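# Find the light check weight and set it on the red dish

## Task

Four check weights look alike, but one is lighter than the other three. Identify it, perhaps by comparing weights on the balance, and leave it lying flat on the red dish. None of the other three may be on the dish. The balance's pointer is over white when both pans hold equal loads, and it leans toward the lighter pan when they differ. Everything except the weights and the dish must stay upright, and the balance must stay on the furniture it started on.

## Robot and tools

Robots: three identical i2rt Big YAM arms, arm1, arm2 and arm3. Each has six revolute joints, a two-finger gripper and a wrist camera. Foot (base_link) poses in the scene frame, with quaternions as w,x,y,z: arm1 at (-0.017, 1.211, 0.828) facing about -x, quat (0.030, -0.003, -0.002, -1.000); arm2 at (0.095, -0.011, 0.883) facing about +x, quat (0.025, -0.002, -0.007, 1.000); arm3 at (-0.083, -1.202, 0.816) facing about +x, quat (0.086, 0.005, -0.002, 0.996). Each foot looks along its own +x. A hand reaches roughly 1.0 m from the joint1 axis.

Frame: one shared scene frame, origin on the floor, +z up, lengths in metres. The hand point sits between the finger pads, about 1 cm behind the tips. The fingers point along the hand's +z and open and close along its y.

Joints, all absolute, in rad unless noted, with the tolerance for counting as done: joint1_rad -2.879..2.879 (±0.045), yaw about the foot, positive counter-clockwise seen from above, 0 along the foot's +x. joint2_rad 0..3.141 (±0.14), shoulder: 0 means the upper arm points back, and larger values lift it up and forward. joint3_rad 0..3.019 (±0.09), elbow: 0 is folded, larger opens it. joint4_rad -1.692..1.57 (±0.055), hand pitch, positive tips the fingers up. joint5_rad -1.57..1.57 (±0.03), sideways swing, positive toward the arm's right. joint6_rad -2.094..2.094 (±0.035), roll, positive clockwise viewed from behind the hand. gripper_m 0..0.093 m (±0.003), the fingertip gap, with roughly 50-64 N per pad.

move: the keys are arm1, arm2, arm3 and cameras. Each arm gets its own object, and an arm you omit receives nothing new. Inside an arm's object:
- joints: a dict of absolute targets by the joint names above. It can sit alongside target only if it holds nothing but gripper_m.
- target: one list of 7 numbers [x, y, z, qw, qx, qy, qz], the absolute hand pose in the scene frame, in the same format the result's hand line prints. The hand travels in a straight line from its current hand_target toward it.
- speed: the top path speed in m/s, 0.002-0.5, default 0.25. Rotation is capped at twice this value in rad/s. It is only valid together with target.
- min_time_s: 0.1-8 s, the shortest duration for that arm's joint motions.
All motions in one action start together. All hand paths in the action finish together, paced by the slowest. A path takes 0.5-10 s and is cut off at 10 s, and an action never runs past 15 s. Each step the commanded pose is clamped to within 100 mm and 20° of the measured pose and then solved by damped IK, favouring position. Expect errors of a centimetre or more, some lag, and overshoot of speed when an arm is nearly straight. Paths take no notice of obstacles or of the other arms. cameras is a list drawn from arm1_cam_wrist, arm2_cam_wrist, arm3_cam_wrist, room_a, room_b and all. [] means none. If omitted, you get all cameras on a call with no action and none otherwise. A move with no action returns the full state, the images and the scene number. Unknown keys make the call invalid. Out-of-range values get it refused, and a refusal, or a stop that blocks a call, cancels the move, wait and finished_scene calls that follow it in the same reply.

wait: seconds 0-10 plus optional cameras. Nothing new is commanded during it. zoom_image: camera plus region [x0,y0,x1,y1] in pixels, origin at the top-left, at most 504x504, taken from that camera's latest image. finished_scene: scene is the current scene's integer. It cannot be undone, and the goal has to hold once the robots stop acting.

Results: a move line such as 'move: arm1 done; arm2 time_out'. The pictures line gives the image order, and images can lag the state slightly. The 'as last shown' line lists arms not in the action, whose status reads 'not commanded'. joint_status and hand_status report how each motion ended. off_target means the joint stopped short and may still be pushing. time_out means a joint could not finish, so the arm re-targets near where it stands and keeps pushing, which on_its_own reports ('held at' shows the target, not the reading); sending the reported position relieves it. 'joint command not followed' or 'pose unreachable' means the self/inter-arm collision check held the command back, and the arm may retry it later. hand_target is the pose the current joint targets would give. Joint velocities are in rad/s (gripper in m/s), and 'within noise' means the arm is still. Joint torques are in N m, include gravity, and carry offsets and noise; numbers 3 and 4 wrap at ±28.

Gripper: gripping a hard part, the reading can sit up to about 5 mm under its width, or about 2 mm over. Closed on nothing it reads 0-0.003. For a firm grip, command about 5 mm below the width at first contact. To release, command well above the reading.

Cameras: the calibration (K, distortion, T_world_to_cam) is given for the fisheye wrist cameras and for room_a and room_b. Room cameras can be off by a few mm and a couple of degrees, and are most accurate near the image centre. A wrist camera's pose follows the joint readings.

Avoid: a hard press between two robots, which ends the scene; a gripper closing on another arm's fingers also counts. Avoid hard collisions, tipping or dropping objects from a height, and knocking anything onto the floor or out of the work area. Do not move the balance off its furniture. Loose objects may sometimes be nudged by outside disturbances. Arms keep pushing after contact, and sustained pushing, holding loads or stretched poses heat the motors. A MOTOR HOT line warns at 85 °C, and at 100 °C the arm drops limp for 30-60 s, after which the affected keys report 'limit_stop_at_motor_heat' and should be resent. The scene keeps running while you think.

Each tool is called after "Emit:" as name(argument=value, ...), one argument or row to a line, values as JSON.

## Session

Emit:
move(
)

Scene clock: 0.00 s.
Joint torques (N m): no reading
Heat: arm1: hottest joint2_rad 37 °C; arm2: hottest joint2_rad 31 °C; arm3: hottest joint2_rad 36 °C.
Joint velocities: within noise
arm1.joint_positions: joint1_rad=+0.463 joint2_rad=+0.615 joint3_rad=+1.490 joint4_rad=-1.383 joint5_rad=+0.276 joint6_rad=+0.395 gripper_m=+0.09396
arm1.joint_status: not commanded
arm1.hand: x=-0.2166 y=+1.1519 z=+1.4100 quat_wxyz=(-0.119, -0.855, +0.016, +0.505) (m; scene frame)
arm1.hand_target: x=-0.2135 y=+1.1537 z=+1.4229 quat_wxyz=(-0.125, -0.847, +0.018, +0.516) (m; scene frame)
arm1.hand_status: not commanded
arm2.joint_positions: joint1_rad=+0.482 joint2_rad=+0.585 joint3_rad=+1.357 joint4_rad=-1.462 joint5_rad=+0.226 joint6_rad=+0.023 gripper_m=+0.09396
arm2.joint_status: not commanded
arm2.hand: x=-0.1095 y=-0.0683 z=+1.3892 quat_wxyz=(-0.010, +0.891, +0.138, -0.433) (m; scene frame)
arm2.hand_target: x=-0.1075 y=-0.0675 z=+1.4001 quat_wxyz=(-0.007, +0.885, +0.136, -0.444) (m; scene frame)
arm2.hand_status: not commanded
arm3.joint_positions: joint1_rad=-0.065 joint2_rad=+0.649 joint3_rad=+1.390 joint4_rad=-1.161 joint5_rad=-0.034 joint6_rad=-0.702 gripper_m=+0.09396
arm3.joint_status: not commanded
arm3.hand: x=-0.3410 y=-1.1470 z=+1.3892 quat_wxyz=(-0.236, +0.811, +0.203, -0.495) (m; scene frame)
arm3.hand_target: x=-0.3379 y=-1.1478 z=+1.4005 quat_wxyz=(-0.241, +0.804, +0.201, -0.504) (m; scene frame)
arm3.hand_status: not commanded
pictures: arm1_cam_wrist, arm2_cam_wrist, arm3_cam_wrist, room_a, room_b

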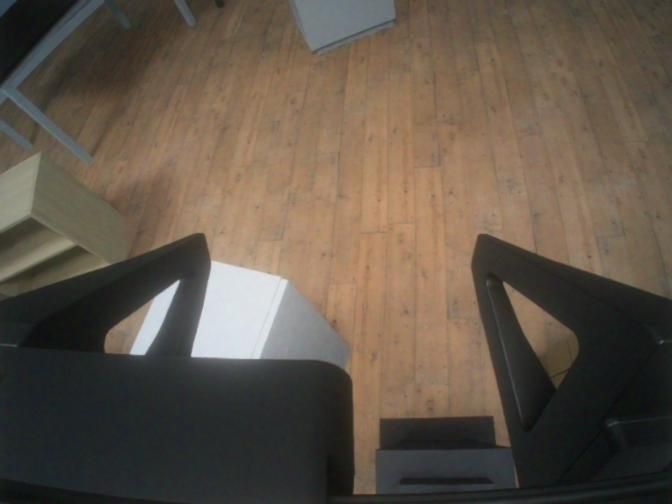

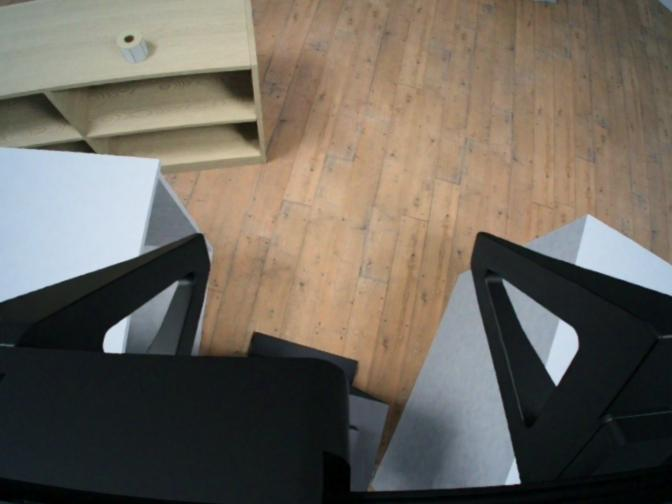

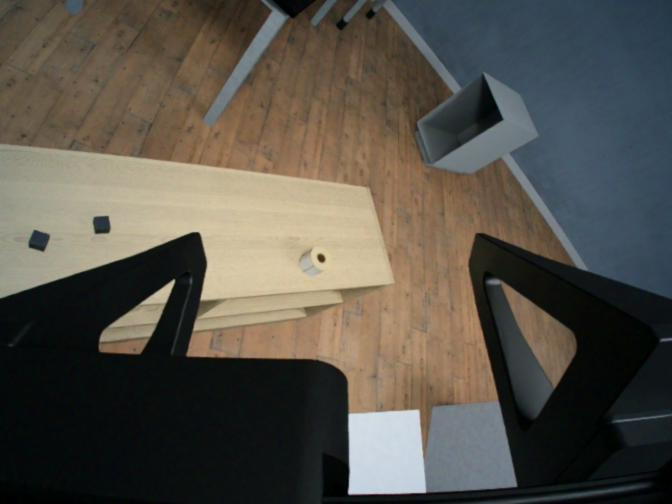

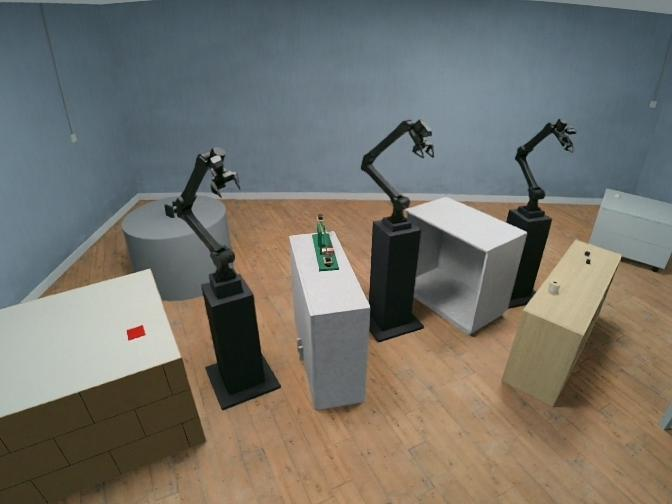

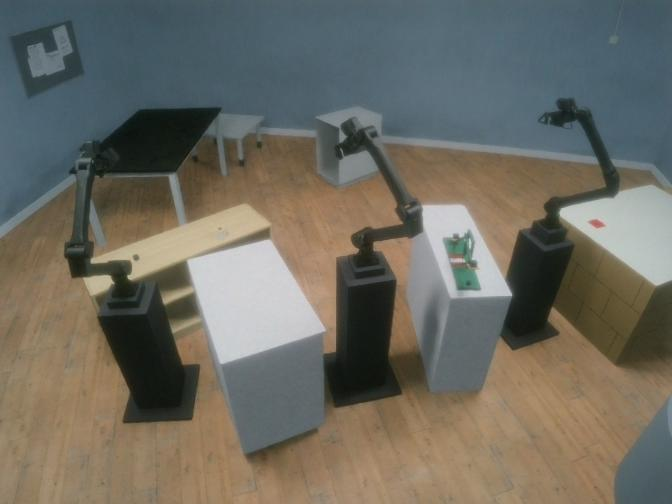

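Emit:
zoom_image(
  camera="room_a",
  region=[270, 200, 390, 290],
)

Emit:
zoom_image(
  camera="room_b",
  region=[420, 215, 510, 305],
)

Emit:
zoom_image(
  camera="room_a",
  region=[500, 220, 640, 325],
)

Emit:
zoom_image(
  camera="room_b",
  region=[80, 190, 280, 340],
)

Emit:
zoom_image(
  camera="arm3_cam_wrist",
  region=[0, 140, 200, 290],
)

Scaled by 4.200 from the camera's 672x504 image, which has a finer 960x720 frame.

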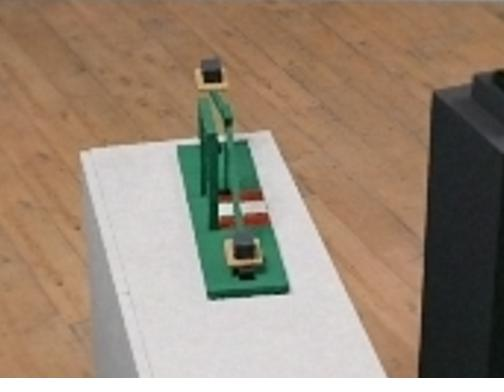

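Scaled by 5.600 from the camera's 672x504 image, which has a finer 960x720 frame.

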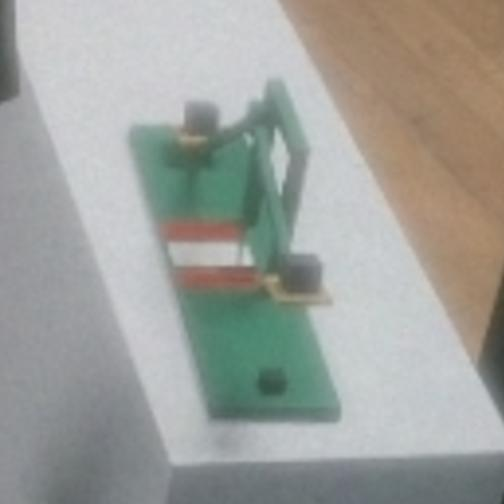

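Scaled by 3.600 from the camera's 672x504 image, which has a finer 960x720 frame.

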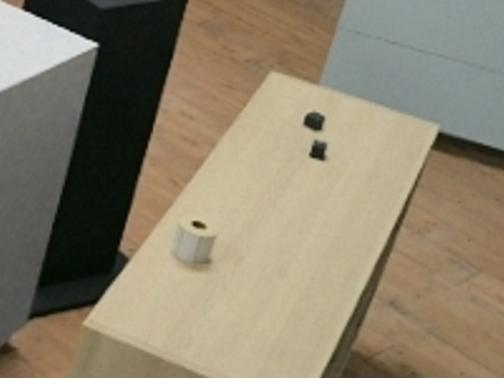

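Scaled by 2.520 from the camera's 672x504 image, which has a finer 960x720 frame.

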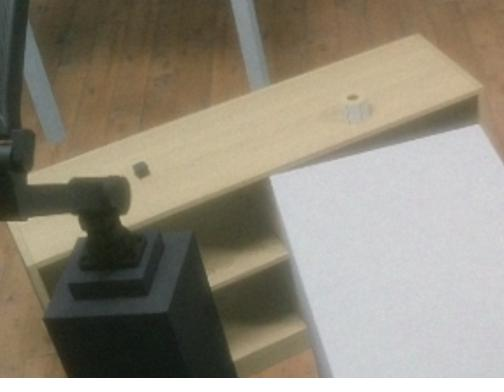

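Scaled by 2.520 from the camera's 672x504 image, which has a finer 960x720 frame.

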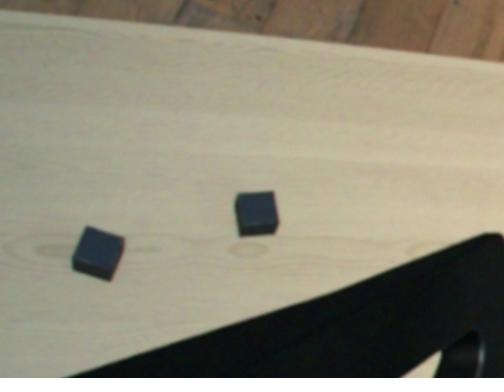

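Emit:
move(
  arm2={"joints":{"joint1_rad":1.5},"min_time_s":2},
)

Emit:
move(
  arm2={"target":[0.13,0.40,1.27,0,0.7071,0.7071,0]},
  cameras=["arm2_cam_wrist"],
)

Scene clock: 5.13 s.
Joint torques (N m): arm1=[0.09 2.78 10.21 2.09 0.16 -0.11] | arm2=[2.32 2.14 11.03 1.94 0.08 0.11] | arm3=[-1.08 0.44 8.77 2.07 0 0.01]
Heat: arm1: hottest joint2_rad 37 °C; arm2: hottest joint2_rad 31 °C; arm3: hottest joint2_rad 36 °C.
move: arm2 done
Joint velocities: within noise
arm1, arm3: as last shown
arm2.joint_positions: joint1_rad=+1.488 joint2_rad=+0.585 joint3_rad=+1.357 joint4_rad=-1.462 joint5_rad=+0.226 joint6_rad=+0.023 gripper_m=+0.09396
arm2.joint_status: all done
arm2.hand: x=+0.0269 y=-0.2164 z=+1.3875 quat_wxyz=(+0.202, +0.717, +0.550, -0.379) (m; scene frame)
arm2.hand_target: x=+0.0295 y=-0.2152 z=+1.3984 quat_wxyz=(+0.213, +0.710, +0.550, -0.385) (m; scene frame)
arm2.hand_status: not commanded
arm3.hand_target: x=-0.3379 y=-1.1478 z=+1.4005 quat_wxyz=(-0.241, +0.805, +0.201, -0.504) (m; scene frame)
pictures: none

Scene clock: 12.70 s.
Joint torques (N m): arm1=[-0.26 2.61 10.32 1.98 0.13 -0.08] | arm2=[2.9 14.21 -0.35 1.29 -0.07 0.09] | arm3=[-1.14 0.44 8.77 2.09 -0.01 0.01]
Heat: arm1: hottest joint2_rad 37 °C; arm2: hottest joint2_rad 32 °C; arm3: hottest joint2_rad 36 °C.
move: arm2 off_target
Joint velocities: within noise
arm1, arm3: as last shown
arm2.joint_positions: joint1_rad=+1.076 joint2_rad=+0.019 joint3_rad=+1.811 joint4_rad=-1.677 joint5_rad=+1.562 joint6_rad=-2.097 gripper_m=+0.09397
arm2.joint_status: not commanded
arm2.hand: x=+0.1325 y=+0.3821 z=+1.4760 quat_wxyz=(-0.676, +0.525, +0.470, -0.213) (m; scene frame)
arm2.hand_target: x=+0.1318 y=+0.3903 z=+1.4709 quat_wxyz=(-0.674, +0.524, +0.472, -0.219) (m; scene frame)
arm2.hand_status: off_target (0.207 m and 90.5 deg from the pose sent, 0.636 m and 52.8 deg at the start; pose on its path clipped on 201 of 227 steps; a joint's target at an end of its range on 216 of 227 steps)
pictures: arm2_cam_wrist
camera_calibration:
arm2_cam_wrist: T_world_to_cam=[[-0.21346, -0.357218, 0.909302, -1.1762], [0.879004, 0.335977, 0.338335, -0.738968], [-0.426364, 0.871501, 0.242279, -0.510011], [0, 0, 0, 1]] pos_world=[0.181036, 0.272593, 1.4431]

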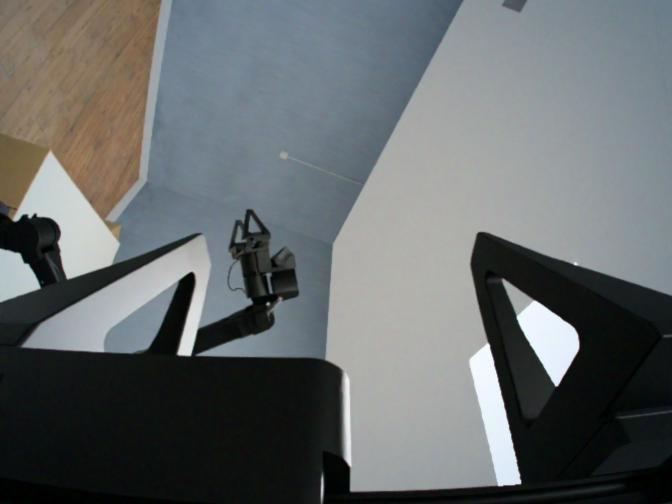

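Emit:
move(
  arm2={"joints":{"joint1_rad":-1.9,"joint2_rad":0.6,"joint3_rad":1.36,"joint4_rad":-1.5,"joint5_rad":0,"joint6_rad":0},"min_time_s":5},
  cameras=["arm2_cam_wrist"],
)

Scene clock: 19.43 s.
Joint torques (N m): arm1=[-0.32 2.9 10.29 2.03 0.16 -0.14] | arm2=[0.5 2.9 8.61 2.29 -0.11 0.19] | arm3=[-1.14 0.44 8.81 2.07 0 0.02]
Heat: arm1: hottest joint2_rad 37 °C; arm2: hottest joint2_rad 32 °C; arm3: hottest joint2_rad 36 °C.
move: arm2 done
Joint velocities: within noise
arm1, arm3: as last shown
arm2.joint_positions: joint1_rad=-1.888 joint2_rad=+0.593 joint3_rad=+1.363 joint4_rad=-1.514 joint5_rad=+0.002 joint6_rad=-0.010 gripper_m=+0.09397
arm2.joint_status: all done
arm2.hand: x=+0.1669 y=+0.1705 z=+1.3825 quat_wxyz=(-0.338, +0.520, -0.750, -0.230) (m; scene frame)
arm2.hand_target: x=+0.1707 y=+0.1743 z=+1.3825 quat_wxyz=(-0.339, +0.511, -0.755, -0.231) (m; scene frame)
arm2.hand_status: not commanded
pictures: arm2_cam_wrist
camera_calibration:
arm2_cam_wrist: T_world_to_cam=[[0.937544, -0.347826, 0.00539168, -0.103447], [-0.338375, -0.915444, -0.217863, 0.51895], [0.0807144, 0.202432, -0.975964, 1.42537], [0, 0, 0, 1]] pos_world=[0.157538, 0.150548, 1.50473]

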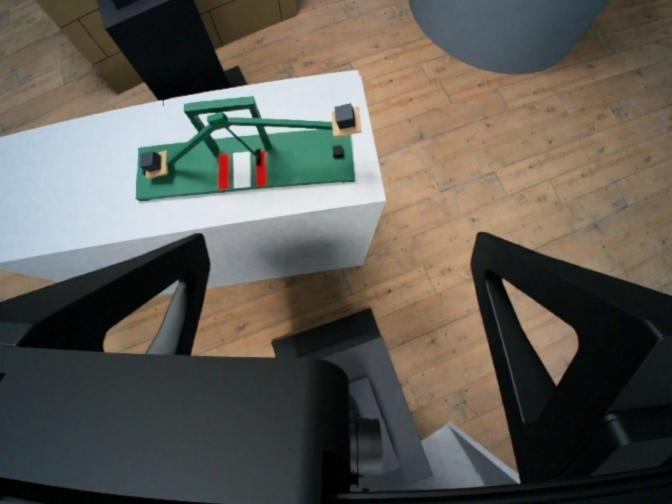

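Emit:
move(
  arm2={"target":[0.28,0.40,1.12,0,0.5948,-0.8039,0],"speed":0.2},
  cameras=["arm2_cam_wrist"],
)

Emit:
zoom_image(
  camera="arm2_cam_wrist",
  region=[100, 0, 560, 350],
)

Scene clock: 23.27 s.
Joint torques (N m): arm1=[-0.73 2.78 10.25 2.02 0.17 -0.12] | arm2=[0.85 -10.17 14.9 0.14 0.01 -0.01] | arm3=[-1.14 0.38 8.83 2.07 0 0.01]
Heat: arm1: hottest joint2_rad 37 °C; arm2: hottest joint2_rad 32 °C; arm3: hottest joint2_rad 36 °C.
move: arm2 off_target
Joint velocities: within noise
arm1, arm3: as last shown
arm2.joint_positions: joint1_rad=-1.929 joint2_rad=+1.521 joint3_rad=+1.394 joint4_rad=-1.491 joint5_rad=+0.001 joint6_rad=-0.112 gripper_m=+0.09397
arm2.joint_status: not commanded
arm2.hand: x=+0.2693 y=+0.3875 z=+1.1057 quat_wxyz=(+0.014, +0.595, -0.804, +0.008) (m; scene frame)
arm2.hand_target: x=+0.2797 y=+0.3992 z=+1.1200 quat_wxyz=(+0.000, +0.595, -0.804, +0.000) (m; scene frame)
arm2.hand_status: off_target (0.022 m and 1.8 deg from the pose sent, 0.367 m and 48.3 deg at the start)
pictures: arm2_cam_wrist
camera_calibration:
arm2_cam_wrist: T_world_to_cam=[[0.957285, -0.288943, -0.010801, -0.132694], [-0.223187, -0.762151, 0.607711, -0.311279], [-0.183826, -0.579342, -0.794085, 1.27614], [0, 0, 0, 1]] pos_world=[0.292139, 0.463738, 1.2011]

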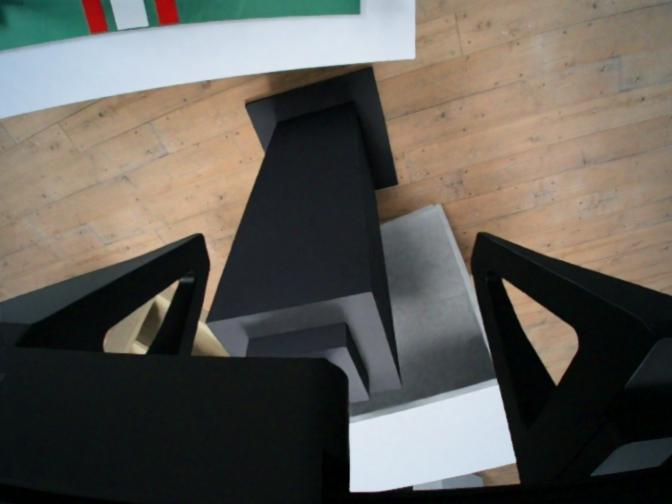

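Scaled by 1.096 from the camera's 672x504 image, which has a finer 960x720 frame.

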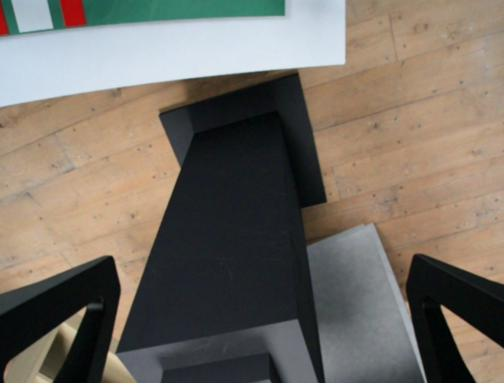

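Emit:
move(
  arm2={"target":[0.26,0.34,1.10,-0.3077,0.5495,-0.7427,-0.2276],"speed":0.2},
  cameras=["arm2_cam_wrist"],
)

Emit:
zoom_image(
  camera="arm2_cam_wrist",
  region=[200, 0, 500, 260],
)

Scene clock: 26.47 s.
Joint torques (N m): arm1=[-0.15 2.9 10.24 2.07 0.17 -0.11] | arm2=[0.67 -4.89 11.04 2.18 -0.18 0.02] | arm3=[-1.14 0.5 8.8 2.04 -0.01 0.02]
Heat: arm1: hottest joint3_rad 38 °C; arm2: hottest joint2_rad 32 °C; arm3: hottest joint2_rad 36 °C.
move: arm2 done
Joint velocities: within noise
arm1, arm3: as last shown
arm2.joint_positions: joint1_rad=-2.006 joint2_rad=+0.937 joint3_rad=+0.708 joint4_rad=-0.602 joint5_rad=-0.137 joint6_rad=-0.138 gripper_m=+0.09397
arm2.joint_status: not commanded
arm2.hand: x=+0.2559 y=+0.3419 z=+1.0960 quat_wxyz=(-0.297, +0.553, -0.745, -0.226) (m; scene frame)
arm2.hand_target: x=+0.2599 y=+0.3400 z=+1.0999 quat_wxyz=(-0.308, +0.550, -0.743, -0.227) (m; scene frame)
arm2.hand_status: done (0.006 m and 1.3 deg from the pose sent, 0.049 m and 46.8 deg at the start)
pictures: arm2_cam_wrist
camera_calibration:
arm2_cam_wrist: T_world_to_cam=[[0.959723, -0.280787, -0.00949076, -0.137987], [-0.279232, -0.949592, -0.142493, 0.557572], [0.030998, 0.139404, -0.98975, 1.1532], [0, 0, 0, 1]] pos_world=[0.252374, 0.32996, 1.21952]

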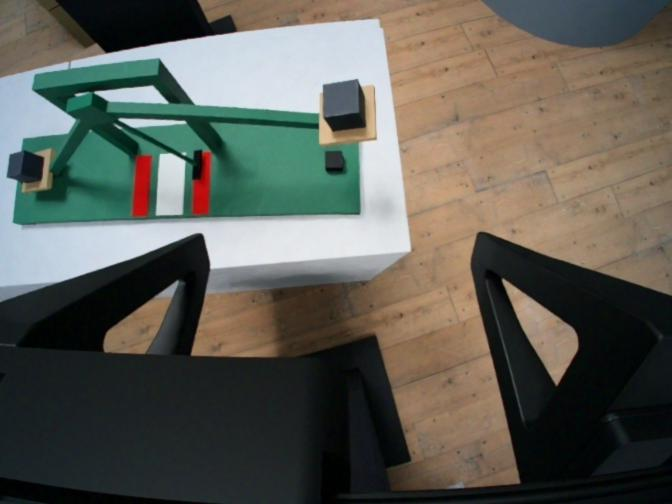

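Scaled by 1.680 from the camera's 672x504 image, which has a finer 960x720 frame.

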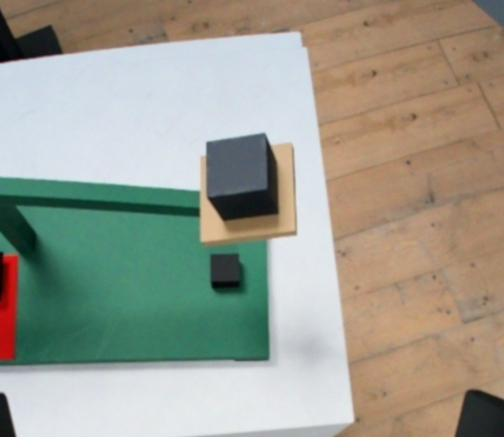

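Emit:
move(
  arm2={"target":[0.293,0.448,1.005,-0.1997,0.6143,-0.7453,-0.1646],"speed":0.15},
  cameras=["arm2_cam_wrist"],
)

Scene clock: 29.13 s.
Joint torques (N m): arm1=[-0.44 2.43 10.3 2.06 0.14 -0.1] | arm2=[2.26 -8.12 14.61 1.1 -0.06 0.06] | arm3=[-1.14 0.44 8.81 2.11 -0.01 0.01]
Heat: arm1: hottest joint3_rad 38 °C; arm2: hottest joint3_rad 33 °C; arm3: hottest joint2_rad 36 °C.
move: arm2 off_target
Joint velocities: within noise
arm1, arm3: as last shown
arm2.joint_positions: joint1_rad=-1.980 joint2_rad=+1.442 joint3_rad=+0.908 joint4_rad=-0.570 joint5_rad=-0.126 joint6_rad=-0.215 gripper_m=+0.09397
arm2.joint_status: not commanded
arm2.hand: x=+0.2888 y=+0.4275 z=+0.9906 quat_wxyz=(-0.187, +0.608, -0.755, -0.160) (m; scene frame)
arm2.hand_target: x=+0.2924 y=+0.4470 z=+1.0052 quat_wxyz=(-0.200, +0.614, -0.745, -0.165) (m; scene frame)
arm2.hand_status: off_target (0.025 m and 2.0 deg from the pose sent, 0.145 m and 15.0 deg at the start)
pictures: arm2_cam_wrist
camera_calibration:
arm2_cam_wrist: T_world_to_cam=[[0.978845, -0.20391, -0.0168144, -0.177695], [-0.20033, -0.97187, 0.123844, 0.355852], [-0.0415945, -0.117856, -0.992159, 1.16927], [0, 0, 0, 1]] pos_world=[0.293858, 0.447414, 1.11305]

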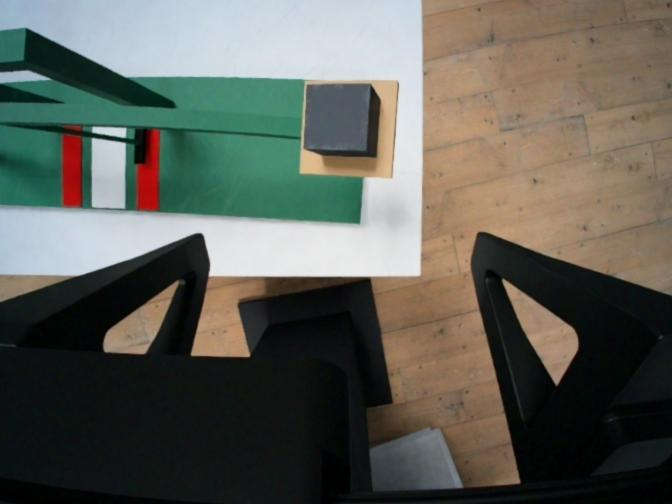

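Emit:
move(
  arm2={"target":[0.301,0.501,0.951,-0.1997,0.6143,-0.7453,-0.1646],"speed":0.1},
  cameras=["arm2_cam_wrist"],
)

Scene clock: 31.20 s.
Joint torques (N m): arm1=[-0.62 2.67 10.18 1.95 0.13 -0.13] | arm2=[2.32 -9.93 13.56 1.74 -0.05 0.21] | arm3=[-1.14 0.44 8.8 2.07 -0.01 0.01]
Heat: arm1: hottest joint3_rad 38 °C; arm2: hottest joint3_rad 33 °C; arm3: hottest joint2_rad 36 °C.
move: arm2 off_target
Joint velocities: within noise
arm1, arm3: as last shown
arm2.joint_positions: joint1_rad=-1.947 joint2_rad=+1.640 joint3_rad=+0.985 joint4_rad=-0.457 joint5_rad=-0.111 joint6_rad=-0.205 gripper_m=+0.09397
arm2.joint_status: not commanded
arm2.hand: x=+0.2963 y=+0.4766 z=+0.9404 quat_wxyz=(-0.184, +0.616, -0.750, -0.155) (m; scene frame)
arm2.hand_target: x=+0.3003 y=+0.4999 z=+0.9516 quat_wxyz=(-0.200, +0.614, -0.745, -0.165) (m; scene frame)
arm2.hand_status: off_target (0.027 m and 2.2 deg from the pose sent, 0.084 m and 2.0 deg at the start)
pictures: arm2_cam_wrist
camera_calibration:
arm2_cam_wrist: T_world_to_cam=[[0.982316, -0.186971, -0.00983091, -0.191535], [-0.183955, -0.973586, 0.135246, 0.396577], [-0.0348583, -0.131046, -0.990763, 1.12857], [0, 0, 0, 1]] pos_world=[0.30044, 0.498185, 1.06263]

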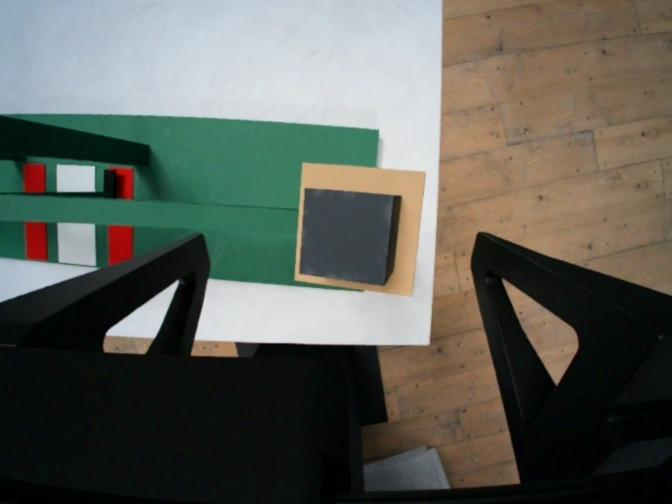

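Emit:
move(
  arm2={"target":[0.306,0.513,0.938,-0.1997,0.6143,-0.7453,-0.1646],"speed":0.06},
  cameras=["arm2_cam_wrist"],
)

Scene clock: 32.40 s.
Joint torques (N m): arm1=[-0.32 3.08 10.17 2.03 0.14 -0.1] | arm2=[2.55 -10.4 13.31 1.76 -0.06 0.21] | arm3=[-1.14 0.5 8.8 2.09 -0.01 0.01]
Heat: arm1: hottest joint3_rad 38 °C; arm2: hottest joint3_rad 34 °C; arm3: hottest joint2_rad 36 °C.
move: arm2 off_target
Joint velocities: within noise
arm1.joint_positions: joint1_rad=+0.463 joint2_rad=+0.615 joint3_rad=+1.490 joint4_rad=-1.383 joint5_rad=+0.276 joint6_rad=+0.395 gripper_m=+0.09396
arm1.joint_status: not commanded
arm1.hand: x=-0.2166 y=+1.1519 z=+1.4100 quat_wxyz=(-0.119, -0.855, +0.016, +0.505) (m; scene frame)
arm1.hand_target: x=-0.2135 y=+1.1537 z=+1.4229 quat_wxyz=(-0.125, -0.847, +0.018, +0.516) (m; scene frame)
arm1.hand_status: not commanded
arm2.joint_positions: joint1_rad=-1.947 joint2_rad=+1.689 joint3_rad=+1.010 joint4_rad=-0.432 joint5_rad=-0.111 joint6_rad=-0.204 gripper_m=+0.09397
arm2.joint_status: not commanded
arm2.hand: x=+0.3017 y=+0.4885 z=+0.9286 quat_wxyz=(-0.184, +0.616, -0.750, -0.155) (m; scene frame)
arm2.hand_target: x=+0.3052 y=+0.5118 z=+0.9385 quat_wxyz=(-0.200, +0.614, -0.745, -0.165) (m; scene frame)
arm2.hand_status: off_target (0.027 m and 2.1 deg from the pose sent, 0.038 m and 2.2 deg at the start)
arm3.joint_positions: joint1_rad=-0.065 joint2_rad=+0.649 joint3_rad=+1.390 joint4_rad=-1.161 joint5_rad=-0.034 joint6_rad=-0.702 gripper_m=+0.09396
arm3.joint_status: not commanded
arm3.hand: x=-0.3410 y=-1.1470 z=+1.3892 quat_wxyz=(-0.236, +0.811, +0.203, -0.495) (m; scene frame)
arm3.hand_target: x=-0.3379 y=-1.1478 z=+1.4005 quat_wxyz=(-0.241, +0.805, +0.201, -0.504) (m; scene frame)
arm3.hand_status: not commanded
pictures: arm2_cam_wrist
camera_calibration:
arm2_cam_wrist: T_world_to_cam=[[0.982246, -0.187344, -0.00978522, -0.194586], [-0.184371, -0.973662, 0.134126, 0.412], [-0.0346552, -0.129941, -0.990916, 1.11815], [0, 0, 0, 1]] pos_world=[0.305841, 0.509987, 1.05083]

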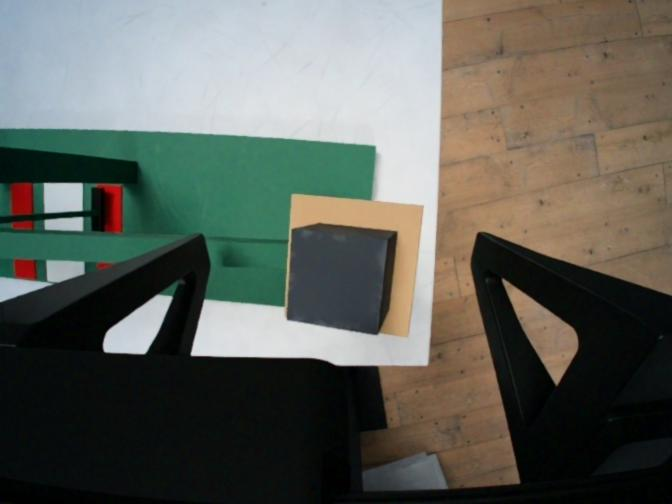

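Emit:
move(
  arm2={"joints":{"gripper_m":0.02}},
  cameras=["arm2_cam_wrist"],
)

Scene clock: 33.23 s.
Joint torques (N m): arm1=[-0.09 2.61 10.15 2.15 0.16 -0.13] | arm2=[2.26 -10.17 13.39 1.73 -0.11 0.19] | arm3=[-1.08 0.38 8.81 2.07 -0.01 0.01]
Heat: arm1: hottest joint3_rad 38 °C; arm2: hottest joint3_rad 34 °C; arm3: hottest joint2_rad 36 °C.
move: arm2 off_target
Joint velocities: within noise
arm1, arm3: as last shown
arm2.joint_positions: joint1_rad=-1.947 joint2_rad=+1.689 joint3_rad=+1.011 joint4_rad=-0.432 joint5_rad=-0.109 joint6_rad=-0.204 gripper_m=+0.03251
arm2.joint_status: gripper_m off_target (ended at +0.03255, target +0.02000)
arm2.hand: x=+0.3018 y=+0.4886 z=+0.9287 quat_wxyz=(-0.185, +0.616, -0.750, -0.155) (m; scene frame)
arm2.hand_target: x=+0.3054 y=+0.5119 z=+0.9386 quat_wxyz=(-0.200, +0.614, -0.745, -0.165) (m; scene frame)
arm2.hand_status: not commanded
pictures: arm2_cam_wrist
camera_calibration:
arm2_cam_wrist: T_world_to_cam=[[0.982071, -0.188308, -0.00871846, -0.195145], [-0.185463, -0.973449, 0.134165, 0.412269], [-0.0337513, -0.130143, -0.990921, 1.11809], [0, 0, 0, 1]] pos_world=[0.305844, 0.510087, 1.05093]

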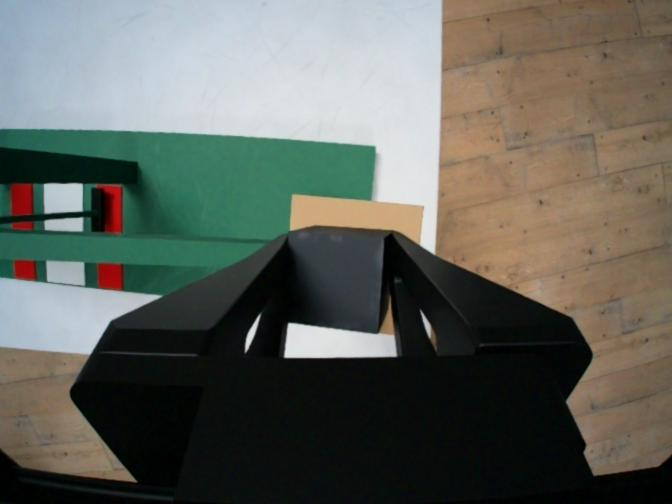

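Emit:
move(
  arm2={"target":[0.301,0.49,1.11,-0.1997,0.6143,-0.7453,-0.1646],"speed":0.12},
)

Emit:
move(
  arm2={"joints":{"joint1_rad":-1.09},"min_time_s":3},
  cameras=["arm2_cam_wrist"],
)

Scene clock: 35.87 s.
Joint torques (N m): arm1=[-0.85 2.61 10.24 2.03 0.18 -0.1] | arm2=[1.55 -11.63 16.06 1.13 -0.18 0.11] | arm3=[-1.03 0.44 8.81 2.07 -0.01 0.01]
Heat: arm1: hottest joint3_rad 38 °C; arm2: hottest joint3_rad 34 °C; arm3: hottest joint2_rad 36 °C.
move: arm2 off_target
Joint velocities: within noise
arm1, arm3: as last shown
arm2.joint_positions: joint1_rad=-1.947 joint2_rad=+1.483 joint3_rad=+1.201 joint4_rad=-0.862 joint5_rad=-0.111 joint6_rad=-0.204 gripper_m=+0.03252
arm2.joint_status: not commanded
arm2.hand: x=+0.2946 y=+0.4725 z=+1.0735 quat_wxyz=(-0.170, +0.617, -0.754, -0.149) (m; scene frame)
arm2.hand_target: x=+0.3002 y=+0.4881 z=+1.1103 quat_wxyz=(-0.200, +0.614, -0.745, -0.165) (m; scene frame)
arm2.hand_status: off_target (0.041 m and 4.0 deg from the pose sent, 0.181 m and 2.1 deg at the start)
pictures: none

Scene clock: 39.33 s.
Joint torques (N m): arm1=[-0.15 2.49 10.35 2.15 0.18 -0.11] | arm2=[2.43 -12.04 16.1 1.1 -0.14 0.1] | arm3=[-1.14 0.44 8.8 2.1 -0.01 0.01]
Heat: arm1: hottest joint3_rad 39 °C; arm2: hottest joint3_rad 35 °C; arm3: hottest joint2_rad 36 °C.
move: arm2 done
Joint velocities: within noise
arm1, arm3: as last shown
arm2.joint_positions: joint1_rad=-1.095 joint2_rad=+1.483 joint3_rad=+1.201 joint4_rad=-0.862 joint5_rad=-0.112 joint6_rad=-0.204 gripper_m=+0.03261
arm2.joint_status: all done
arm2.hand: x=-0.1397 y=+0.4571 z=+1.0717 quat_wxyz=(-0.096, +0.875, -0.431, -0.201) (m; scene frame)
arm2.hand_target: x=-0.1494 y=+0.4709 z=+1.1084 quat_wxyz=(-0.117, +0.869, -0.423, -0.228) (m; scene frame)
arm2.hand_status: not commanded
pictures: arm2_cam_wrist
camera_calibration:
arm2_cam_wrist: T_world_to_cam=[[0.788209, 0.615352, -0.00834044, -0.161056], [0.607401, -0.775703, 0.171315, 0.261003], [0.098949, -0.140098, -0.985181, 1.25778], [0, 0, 0, 1]] pos_world=[-0.156044, 0.477778, 1.19308]

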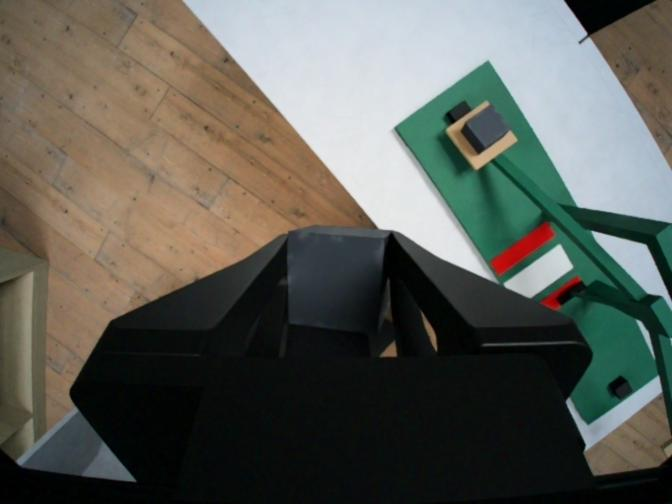

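Emit:
move(
  arm2={"target":[-0.25,0.66,0.96,-0.1073,0.879,-0.4006,-0.2355],"speed":0.15},
  cameras=["arm2_cam_wrist"],
)

Scene clock: 42.70 s.
Joint torques (N m): arm1=[-0.21 2.49 10.24 2.13 0.15 -0.15] | arm2=[2.14 -18.02 15.92 1.2 -0.22 -0.01] | arm3=[-1.2 0.44 8.81 2.1 -0.01 0.01]
Heat: arm1: hottest joint3_rad 39 °C; arm2: hottest joint3_rad 37 °C; arm3: hottest joint2_rad 36 °C.
move: arm2 off_target
Joint velocities: within noise
arm1, arm3: as last shown
arm2.joint_positions: joint1_rad=-1.091 joint2_rad=+2.099 joint3_rad=+1.704 joint4_rad=-0.716 joint5_rad=-0.142 joint6_rad=-0.224 gripper_m=+0.03262
arm2.joint_status: not commanded
arm2.hand: x=-0.2325 y=+0.6444 z=+0.9472 quat_wxyz=(-0.097, +0.878, -0.414, -0.221) (m; scene frame)
arm2.hand_target: x=-0.2494 y=+0.6585 z=+0.9605 quat_wxyz=(-0.108, +0.879, -0.401, -0.236) (m; scene frame)
arm2.hand_status: off_target (0.027 m and 2.5 deg from the pose sent, 0.257 m and 5.4 deg at the start)
pictures: arm2_cam_wrist
camera_calibration:
arm2_cam_wrist: T_world_to_cam=[[0.764924, 0.643907, -0.0166136, -0.220121], [0.639936, -0.756765, 0.133372, 0.515372], [0.0733066, -0.112651, -0.990927, 1.15228], [0, 0, 0, 1]] pos_world=[-0.2459, 0.661559, 1.06943]

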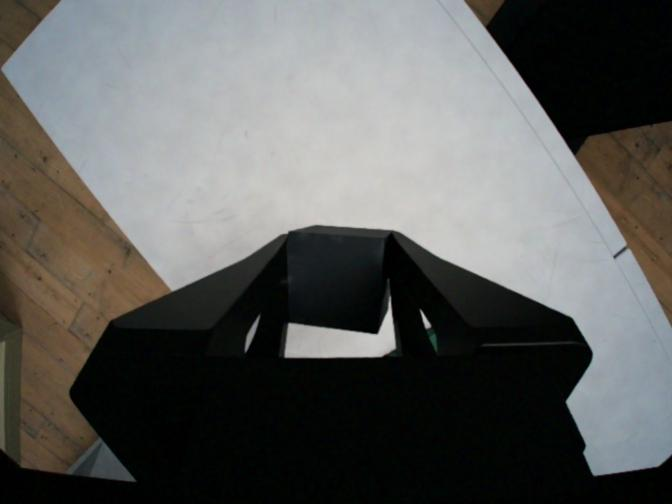

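Emit:
move(
  arm2={"target":[-0.262,0.667,0.84,-0.1073,0.879,-0.4006,-0.2355],"speed":0.1},
)

Emit:
move(
  arm2={"target":[-0.262,0.667,0.82,-0.1073,0.879,-0.4006,-0.2355],"speed":0.03},
)

Emit:
move(
  arm2={"target":[-0.262,0.667,0.81,-0.1073,0.879,-0.4006,-0.2355],"speed":0.03},
  cameras=["room_a","arm2_cam_wrist"],
)

Emit:
zoom_image(
  camera="room_a",
  region=[270, 200, 420, 320],
)

Scene clock: 44.97 s.
Joint torques (N m): arm1=[-0.15 2.2 10.21 2.14 0.14 -0.1] | arm2=[2.08 -18.14 12.27 1.8 -0.06 0.11] | arm3=[-1.2 0.44 8.79 2.09 -0.01 0.02]
Heat: arm1: hottest joint3_rad 39 °C; arm2: hottest joint3_rad 38 °C; arm3: hottest joint3_rad 37 °C.
move: arm2 off_target
Joint velocities: within noise
arm1, arm3: as last shown
arm2.joint_positions: joint1_rad=-1.077 joint2_rad=+2.279 joint3_rad=+1.704 joint4_rad=-0.524 joint5_rad=-0.139 joint6_rad=-0.224 gripper_m=+0.03262
arm2.joint_status: not commanded
arm2.hand: x=-0.2486 y=+0.6589 z=+0.8384 quat_wxyz=(-0.100, +0.879, -0.407, -0.226) (m; scene frame)
arm2.hand_target: x=-0.2617 y=+0.6664 z=+0.8403 quat_wxyz=(-0.107, +0.879, -0.401, -0.236) (m; scene frame)
arm2.hand_status: off_target (0.016 m and 1.6 deg from the pose sent, 0.113 m and 2.5 deg at the start)
pictures: none

Scene clock: 46.20 s.
Joint torques (N m): arm1=[-0.03 2.73 10.26 2.1 0.12 -0.11] | arm2=[2.2 -18.02 11.69 1.91 -0.06 0.12] | arm3=[-1.08 0.44 8.8 2.09 -0.01 0.01]
Heat: arm1: hottest joint3_rad 39 °C; arm2: hottest joint3_rad 38 °C; arm3: hottest joint3_rad 37 °C.
move: arm2 off_target
Joint velocities: within noise
arm1, arm3: as last shown
arm2.joint_positions: joint1_rad=-1.077 joint2_rad=+2.304 joint3_rad=+1.704 joint4_rad=-0.491 joint5_rad=-0.139 joint6_rad=-0.224 gripper_m=+0.03262
arm2.joint_status: not commanded
arm2.hand: x=-0.2496 y=+0.6614 z=+0.8238 quat_wxyz=(-0.103, +0.879, -0.406, -0.229) (m; scene frame)
arm2.hand_target: x=-0.2617 y=+0.6664 z=+0.8202 quat_wxyz=(-0.107, +0.879, -0.401, -0.236) (m; scene frame)
arm2.hand_status: off_target (0.014 m and 1.2 deg from the pose sent, 0.024 m and 1.6 deg at the start)
pictures: none

Scene clock: 47.27 s.
Joint torques (N m): arm1=[0.03 2.73 10.15 2.07 0.18 -0.11] | arm2=[2.02 -17.96 11.78 1.87 -0.06 0.12] | arm3=[-1.2 0.44 8.79 2.07 -0.01 0.01]
Heat: arm1: hottest joint3_rad 39 °C; arm2: hottest joint3_rad 38 °C; arm3: hottest joint3_rad 37 °C.
move: arm2 off_target
Joint velocities: within noise
arm1, arm3: as last shown
arm2.joint_positions: joint1_rad=-1.077 joint2_rad=+2.318 joint3_rad=+1.704 joint4_rad=-0.475 joint5_rad=-0.139 joint6_rad=-0.224 gripper_m=+0.03262
arm2.joint_status: not commanded
arm2.hand: x=-0.2498 y=+0.6621 z=+0.8150 quat_wxyz=(-0.103, +0.879, -0.406, -0.229) (m; scene frame)
arm2.hand_target: x=-0.2617 y=+0.6665 z=+0.8102 quat_wxyz=(-0.107, +0.879, -0.401, -0.236) (m; scene frame)
arm2.hand_status: off_target (0.014 m and 1.1 deg from the pose sent, 0.019 m and 1.1 deg at the start)
pictures: arm2_cam_wrist, room_a
camera_calibration:
arm2_cam_wrist: T_world_to_cam=[[0.756992, 0.653375, -0.00809424, -0.235743], [0.64987, -0.751526, 0.113478, 0.572655], [0.0680604, -0.0911619, -0.993508, 1.01111], [0, 0, 0, 1]] pos_world=[-0.262513, 0.676569, 0.937652]

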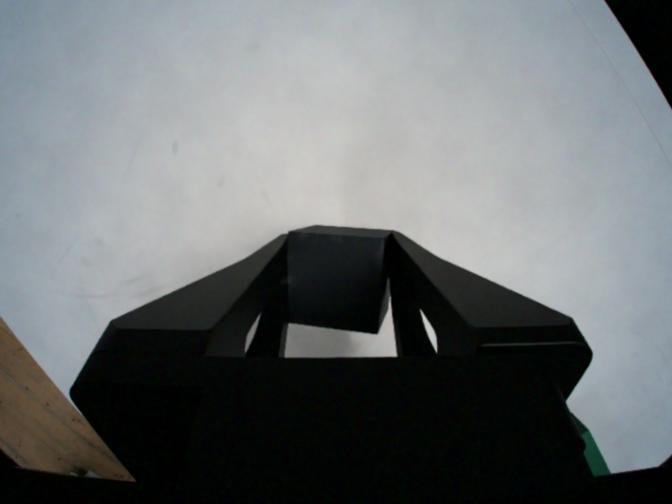

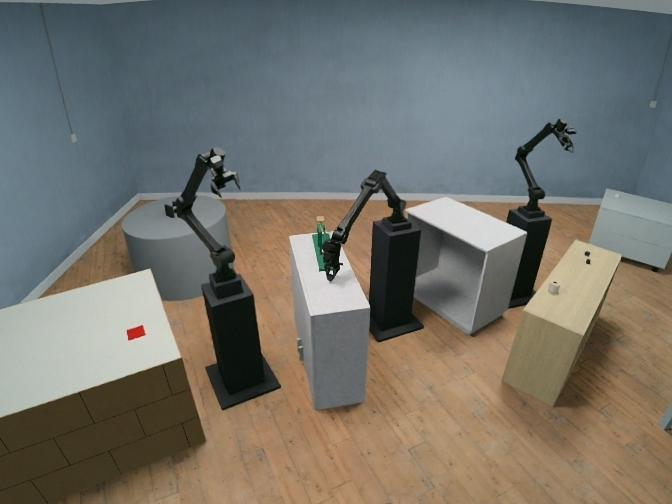

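Scaled by 3.360 from the camera's 672x504 image, which has a finer 960x720 frame.

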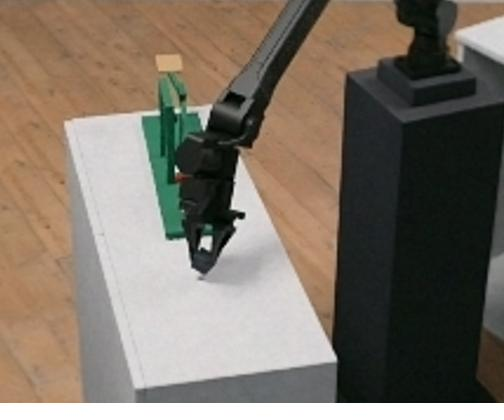

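Emit:
move(
  arm2={"target":[-0.262,0.667,0.80,-0.1073,0.879,-0.4006,-0.2355],"speed":0.03},
)

Emit:
move(
  arm2={"target":[-0.262,0.667,0.79,-0.1073,0.879,-0.4006,-0.2355],"speed":0.03},
)

Emit:
move(
  arm2={"target":[-0.262,0.667,0.78,-0.1073,0.879,-0.4006,-0.2355],"speed":0.03},
  cameras=["room_a","arm2_cam_wrist"],
)

Emit:
zoom_image(
  camera="room_a",
  region=[300, 230, 370, 300],
)

Scene clock: 48.60 s.
Joint torques (N m): arm1=[-0.73 2.67 10 1.98 0.14 -0.14] | arm2=[2.2 -18.26 11.63 1.87 -0.08 0.12] | arm3=[-1.14 0.44 8.8 2.06 0 0.01]
Heat: arm1: hottest joint3_rad 40 °C; arm2: hottest joint3_rad 38 °C; arm3: hottest joint3_rad 37 °C.
move: arm2 off_target
Joint velocities: within noise
arm1.joint_positions: joint1_rad=+0.463 joint2_rad=+0.615 joint3_rad=+1.490 joint4_rad=-1.383 joint5_rad=+0.276 joint6_rad=+0.395 gripper_m=+0.09396
arm1.joint_status: not commanded
arm1.hand: x=-0.2166 y=+1.1519 z=+1.4100 quat_wxyz=(-0.119, -0.855, +0.016, +0.505) (m; scene frame)
arm1.hand_target: x=-0.2135 y=+1.1537 z=+1.4229 quat_wxyz=(-0.125, -0.847, +0.018, +0.516) (m; scene frame)
arm1.hand_status: not commanded
arm2.joint_positions: joint1_rad=-1.077 joint2_rad=+2.334 joint3_rad=+1.704 joint4_rad=-0.459 joint5_rad=-0.139 joint6_rad=-0.224 gripper_m=+0.03262
arm2.joint_status: not commanded
arm2.hand: x=-0.2498 y=+0.6623 z=+0.8051 quat_wxyz=(-0.103, +0.879, -0.406, -0.229) (m; scene frame)
arm2.hand_target: x=-0.2617 y=+0.6665 z=+0.8001 quat_wxyz=(-0.107, +0.879, -0.401, -0.235) (m; scene frame)
arm2.hand_status: off_target (0.014 m and 1.1 deg from the pose sent, 0.020 m and 1.1 deg at the start)
arm3.joint_positions: joint1_rad=-0.065 joint2_rad=+0.649 joint3_rad=+1.390 joint4_rad=-1.161 joint5_rad=-0.034 joint6_rad=-0.702 gripper_m=+0.09396
arm3.joint_status: not commanded
arm3.hand: x=-0.3410 y=-1.1470 z=+1.3892 quat_wxyz=(-0.236, +0.811, +0.203, -0.495) (m; scene frame)
arm3.hand_target: x=-0.3379 y=-1.1478 z=+1.4005 quat_wxyz=(-0.241, +0.805, +0.201, -0.504) (m; scene frame)
arm3.hand_status: not commanded
pictures: none

Scene clock: 49.60 s.
Joint torques (N m): arm1=[-0.03 2.9 10.1 2.07 0.13 -0.11] | arm2=[2.14 -18.02 11.47 1.78 -0.08 0.11] | arm3=[-1.14 0.38 8.8 2.09 -0.01 0.02]
Heat: arm1: hottest joint3_rad 40 °C; arm2: hottest joint3_rad 39 °C; arm3: hottest joint3_rad 37 °C.
move: arm2 off_target
Joint velocities: within noise
arm1, arm3: as last shown
arm2.joint_positions: joint1_rad=-1.077 joint2_rad=+2.347 joint3_rad=+1.704 joint4_rad=-0.441 joint5_rad=-0.139 joint6_rad=-0.224 gripper_m=+0.03262
arm2.joint_status: not commanded
arm2.hand: x=-0.2502 y=+0.6635 z=+0.7982 quat_wxyz=(-0.105, +0.878, -0.406, -0.231) (m; scene frame)
arm2.hand_target: x=-0.2617 y=+0.6664 z=+0.7903 quat_wxyz=(-0.107, +0.879, -0.401, -0.236) (m; scene frame)
arm2.hand_status: off_target (0.015 m and 0.8 deg from the pose sent, 0.020 m and 1.1 deg at the start)
pictures: none

Scene clock: 50.57 s.
Joint torques (N m): arm1=[-0.26 2.67 10.17 2.03 0.16 -0.15] | arm2=[2.08 -17.32 11.43 1.92 -0.09 0.11] | arm3=[-1.14 0.44 8.8 2.1 -0.01 0.01]
Heat: arm1: hottest joint3_rad 40 °C; arm2: hottest joint3_rad 39 °C; arm3: hottest joint3_rad 37 °C.
move: arm2 off_target
Joint velocities: within noise
arm1, arm3: as last shown
arm2.joint_positions: joint1_rad=-1.077 joint2_rad=+2.350 joint3_rad=+1.704 joint4_rad=-0.426 joint5_rad=-0.139 joint6_rad=-0.224 gripper_m=+0.03262
arm2.joint_status: not commanded
arm2.hand: x=-0.2513 y=+0.6658 z=+0.7977 quat_wxyz=(-0.109, +0.877, -0.405, -0.235) (m; scene frame)
arm2.hand_target: x=-0.2614 y=+0.6661 z=+0.7805 quat_wxyz=(-0.107, +0.879, -0.401, -0.236) (m; scene frame)
arm2.hand_status: off_target (0.021 m and 0.6 deg from the pose sent, 0.022 m and 0.8 deg at the start)
pictures: arm2_cam_wrist, room_a
camera_calibration:
arm2_cam_wrist: T_world_to_cam=[[0.756969, 0.653443, -0.0031228, -0.241163], [0.65061, -0.753225, 0.0967401, 0.59317], [0.060862, -0.075261, -0.995305, 0.983423], [0, 0, 0, 1]] pos_world=[-0.263222, 0.67839, 0.920669]

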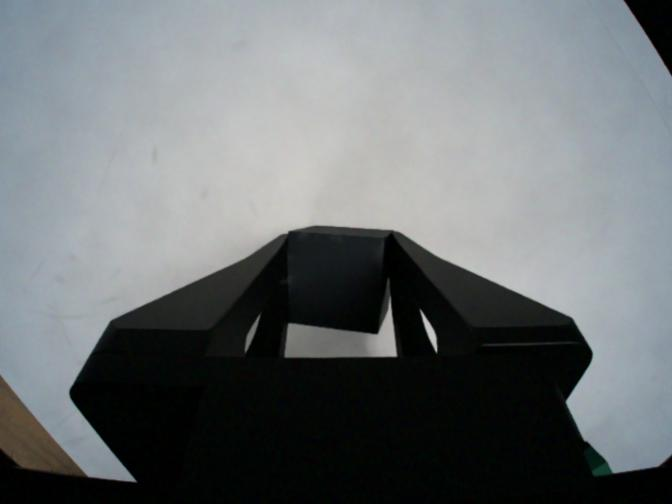

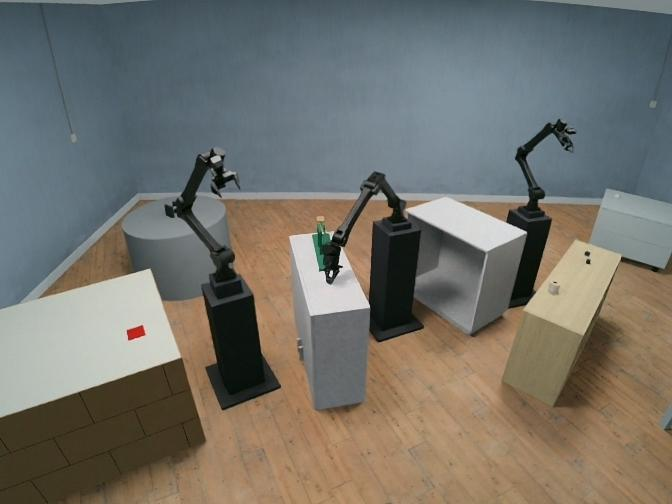

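Scaled by 7.200 from the camera's 672x504 image, which has a finer 960x720 frame.

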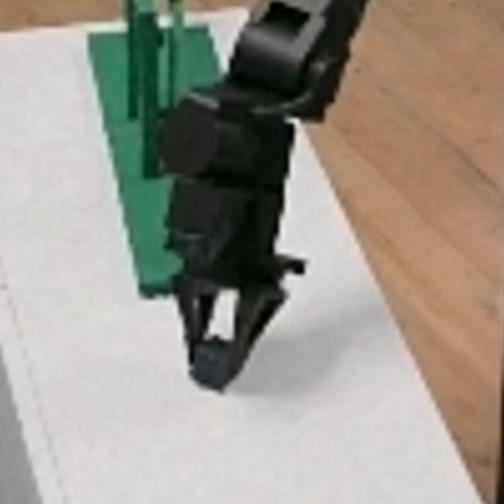

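Emit:
move(
  arm2={"target":[-0.262,0.666,0.786,-0.1073,0.879,-0.4006,-0.2355],"speed":0.03},
)

Emit:
move(
  arm2={"joints":{"gripper_m":0.065}},
)

Emit:
move(
  arm2={"target":[-0.22,0.617,0.90,-0.1073,0.879,-0.4006,-0.2355],"speed":0.15},
  cameras=["arm2_cam_wrist","room_a"],
)

Scene clock: 51.77 s.
Joint torques (N m): arm1=[-0.67 2.61 10.14 2.15 0.18 -0.14] | arm2=[2.2 -17.79 11.14 1.58 -0.07 0.12] | arm3=[-1.26 0.38 8.77 2.04 -0.01 0]
Heat: arm1: hottest joint3_rad 40 °C; arm2: hottest joint3_rad 39 °C; arm3: hottest joint3_rad 37 °C.
move: arm2 off_target
Joint velocities: within noise
arm1, arm3: as last shown
arm2.joint_positions: joint1_rad=-1.077 joint2_rad=+2.350 joint3_rad=+1.704 joint4_rad=-0.426 joint5_rad=-0.139 joint6_rad=-0.224 gripper_m=+0.03262
arm2.joint_status: not commanded
arm2.hand: x=-0.2516 y=+0.6657 z=+0.7977 quat_wxyz=(-0.109, +0.877, -0.405, -0.236) (m; scene frame)
arm2.hand_target: x=-0.2618 y=+0.6654 z=+0.7863 quat_wxyz=(-0.107, +0.879, -0.401, -0.236) (m; scene frame)
arm2.hand_status: off_target (0.016 m and 0.5 deg from the pose sent, 0.016 m and 0.5 deg at the start)
pictures: none

Scene clock: 52.40 s.
Joint torques (N m): arm1=[-0.56 2.55 10.19 2.24 0.17 -0.14] | arm2=[2.14 -17.9 11.17 1.62 -0.07 0.13] | arm3=[-1.2 0.32 8.8 2.1 -0.01 0.01]
Heat: arm1: hottest joint3_rad 40 °C; arm2: hottest joint3_rad 39 °C; arm3: hottest joint3_rad 37 °C.
move: arm2 done
Joint velocities: within noise
arm1, arm3: as last shown
arm2.joint_positions: joint1_rad=-1.076 joint2_rad=+2.350 joint3_rad=+1.704 joint4_rad=-0.426 joint5_rad=-0.138 joint6_rad=-0.224 gripper_m=+0.06483
arm2.joint_status: all done
arm2.hand: x=-0.2518 y=+0.6656 z=+0.7977 quat_wxyz=(-0.109, +0.877, -0.404, -0.235) (m; scene frame)
arm2.hand_target: x=-0.2617 y=+0.6654 z=+0.7863 quat_wxyz=(-0.107, +0.879, -0.401, -0.236) (m; scene frame)
arm2.hand_status: not commanded
pictures: none

Scene clock: 54.13 s.
Joint torques (N m): arm1=[-0.44 3.08 10.28 2 0.13 -0.12] | arm2=[0.62 -18.49 9.5 1.14 -0.21 -0.04] | arm3=[-1.14 0.44 8.79 2.09 0 0.02]
Heat: arm1: hottest joint3_rad 40 °C; arm2: hottest joint3_rad 39 °C; arm3: hottest joint3_rad 37 °C.
move: arm2 done
Joint velocities: within noise
arm1, arm3: as last shown
arm2.joint_positions: joint1_rad=-1.080 joint2_rad=+2.083 joint3_rad=+1.509 joint4_rad=-0.505 joint5_rad=-0.149 joint6_rad=-0.236 gripper_m=+0.06493
arm2.joint_status: not commanded
arm2.hand: x=-0.2276 y=+0.6147 z=+0.8941 quat_wxyz=(-0.105, +0.880, -0.400, -0.235) (m; scene frame)
arm2.hand_target: x=-0.2201 y=+0.6170 z=+0.8999 quat_wxyz=(-0.107, +0.879, -0.401, -0.236) (m; scene frame)
arm2.hand_status: done (0.010 m and 0.3 deg from the pose sent, 0.118 m and 0.5 deg at the start)
pictures: arm2_cam_wrist, room_a
camera_calibration:
arm2_cam_wrist: T_world_to_cam=[[0.749109, 0.662406, -0.00736737, -0.228975], [0.659621, -0.744841, 0.100555, 0.523385], [0.0611208, -0.0801864, -0.994904, 1.07687], [0, 0, 0, 1]] pos_world=[-0.239528, 0.627864, 1.01707]

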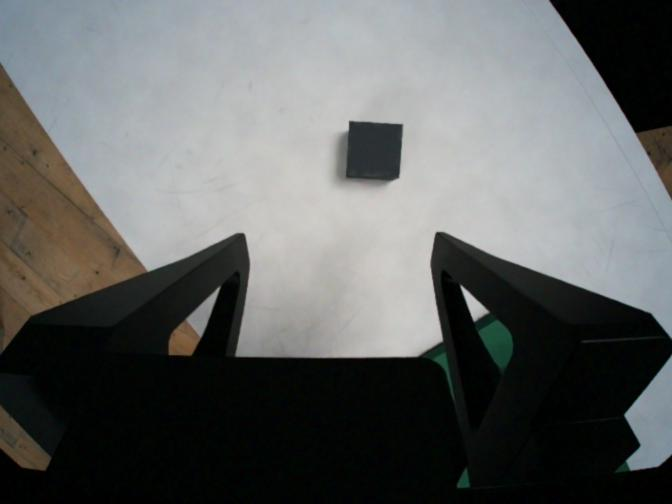

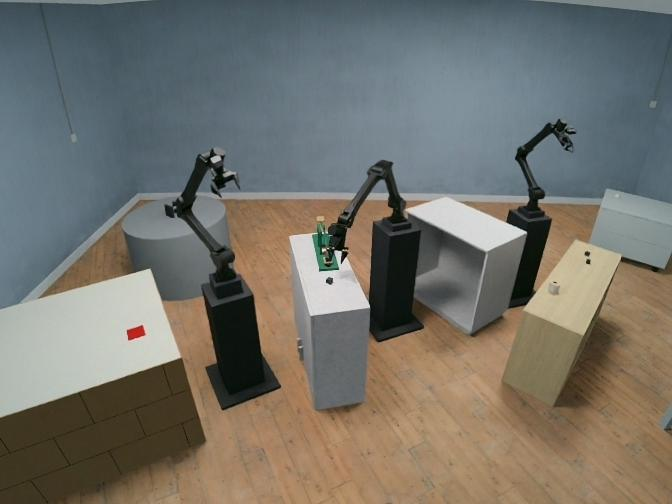

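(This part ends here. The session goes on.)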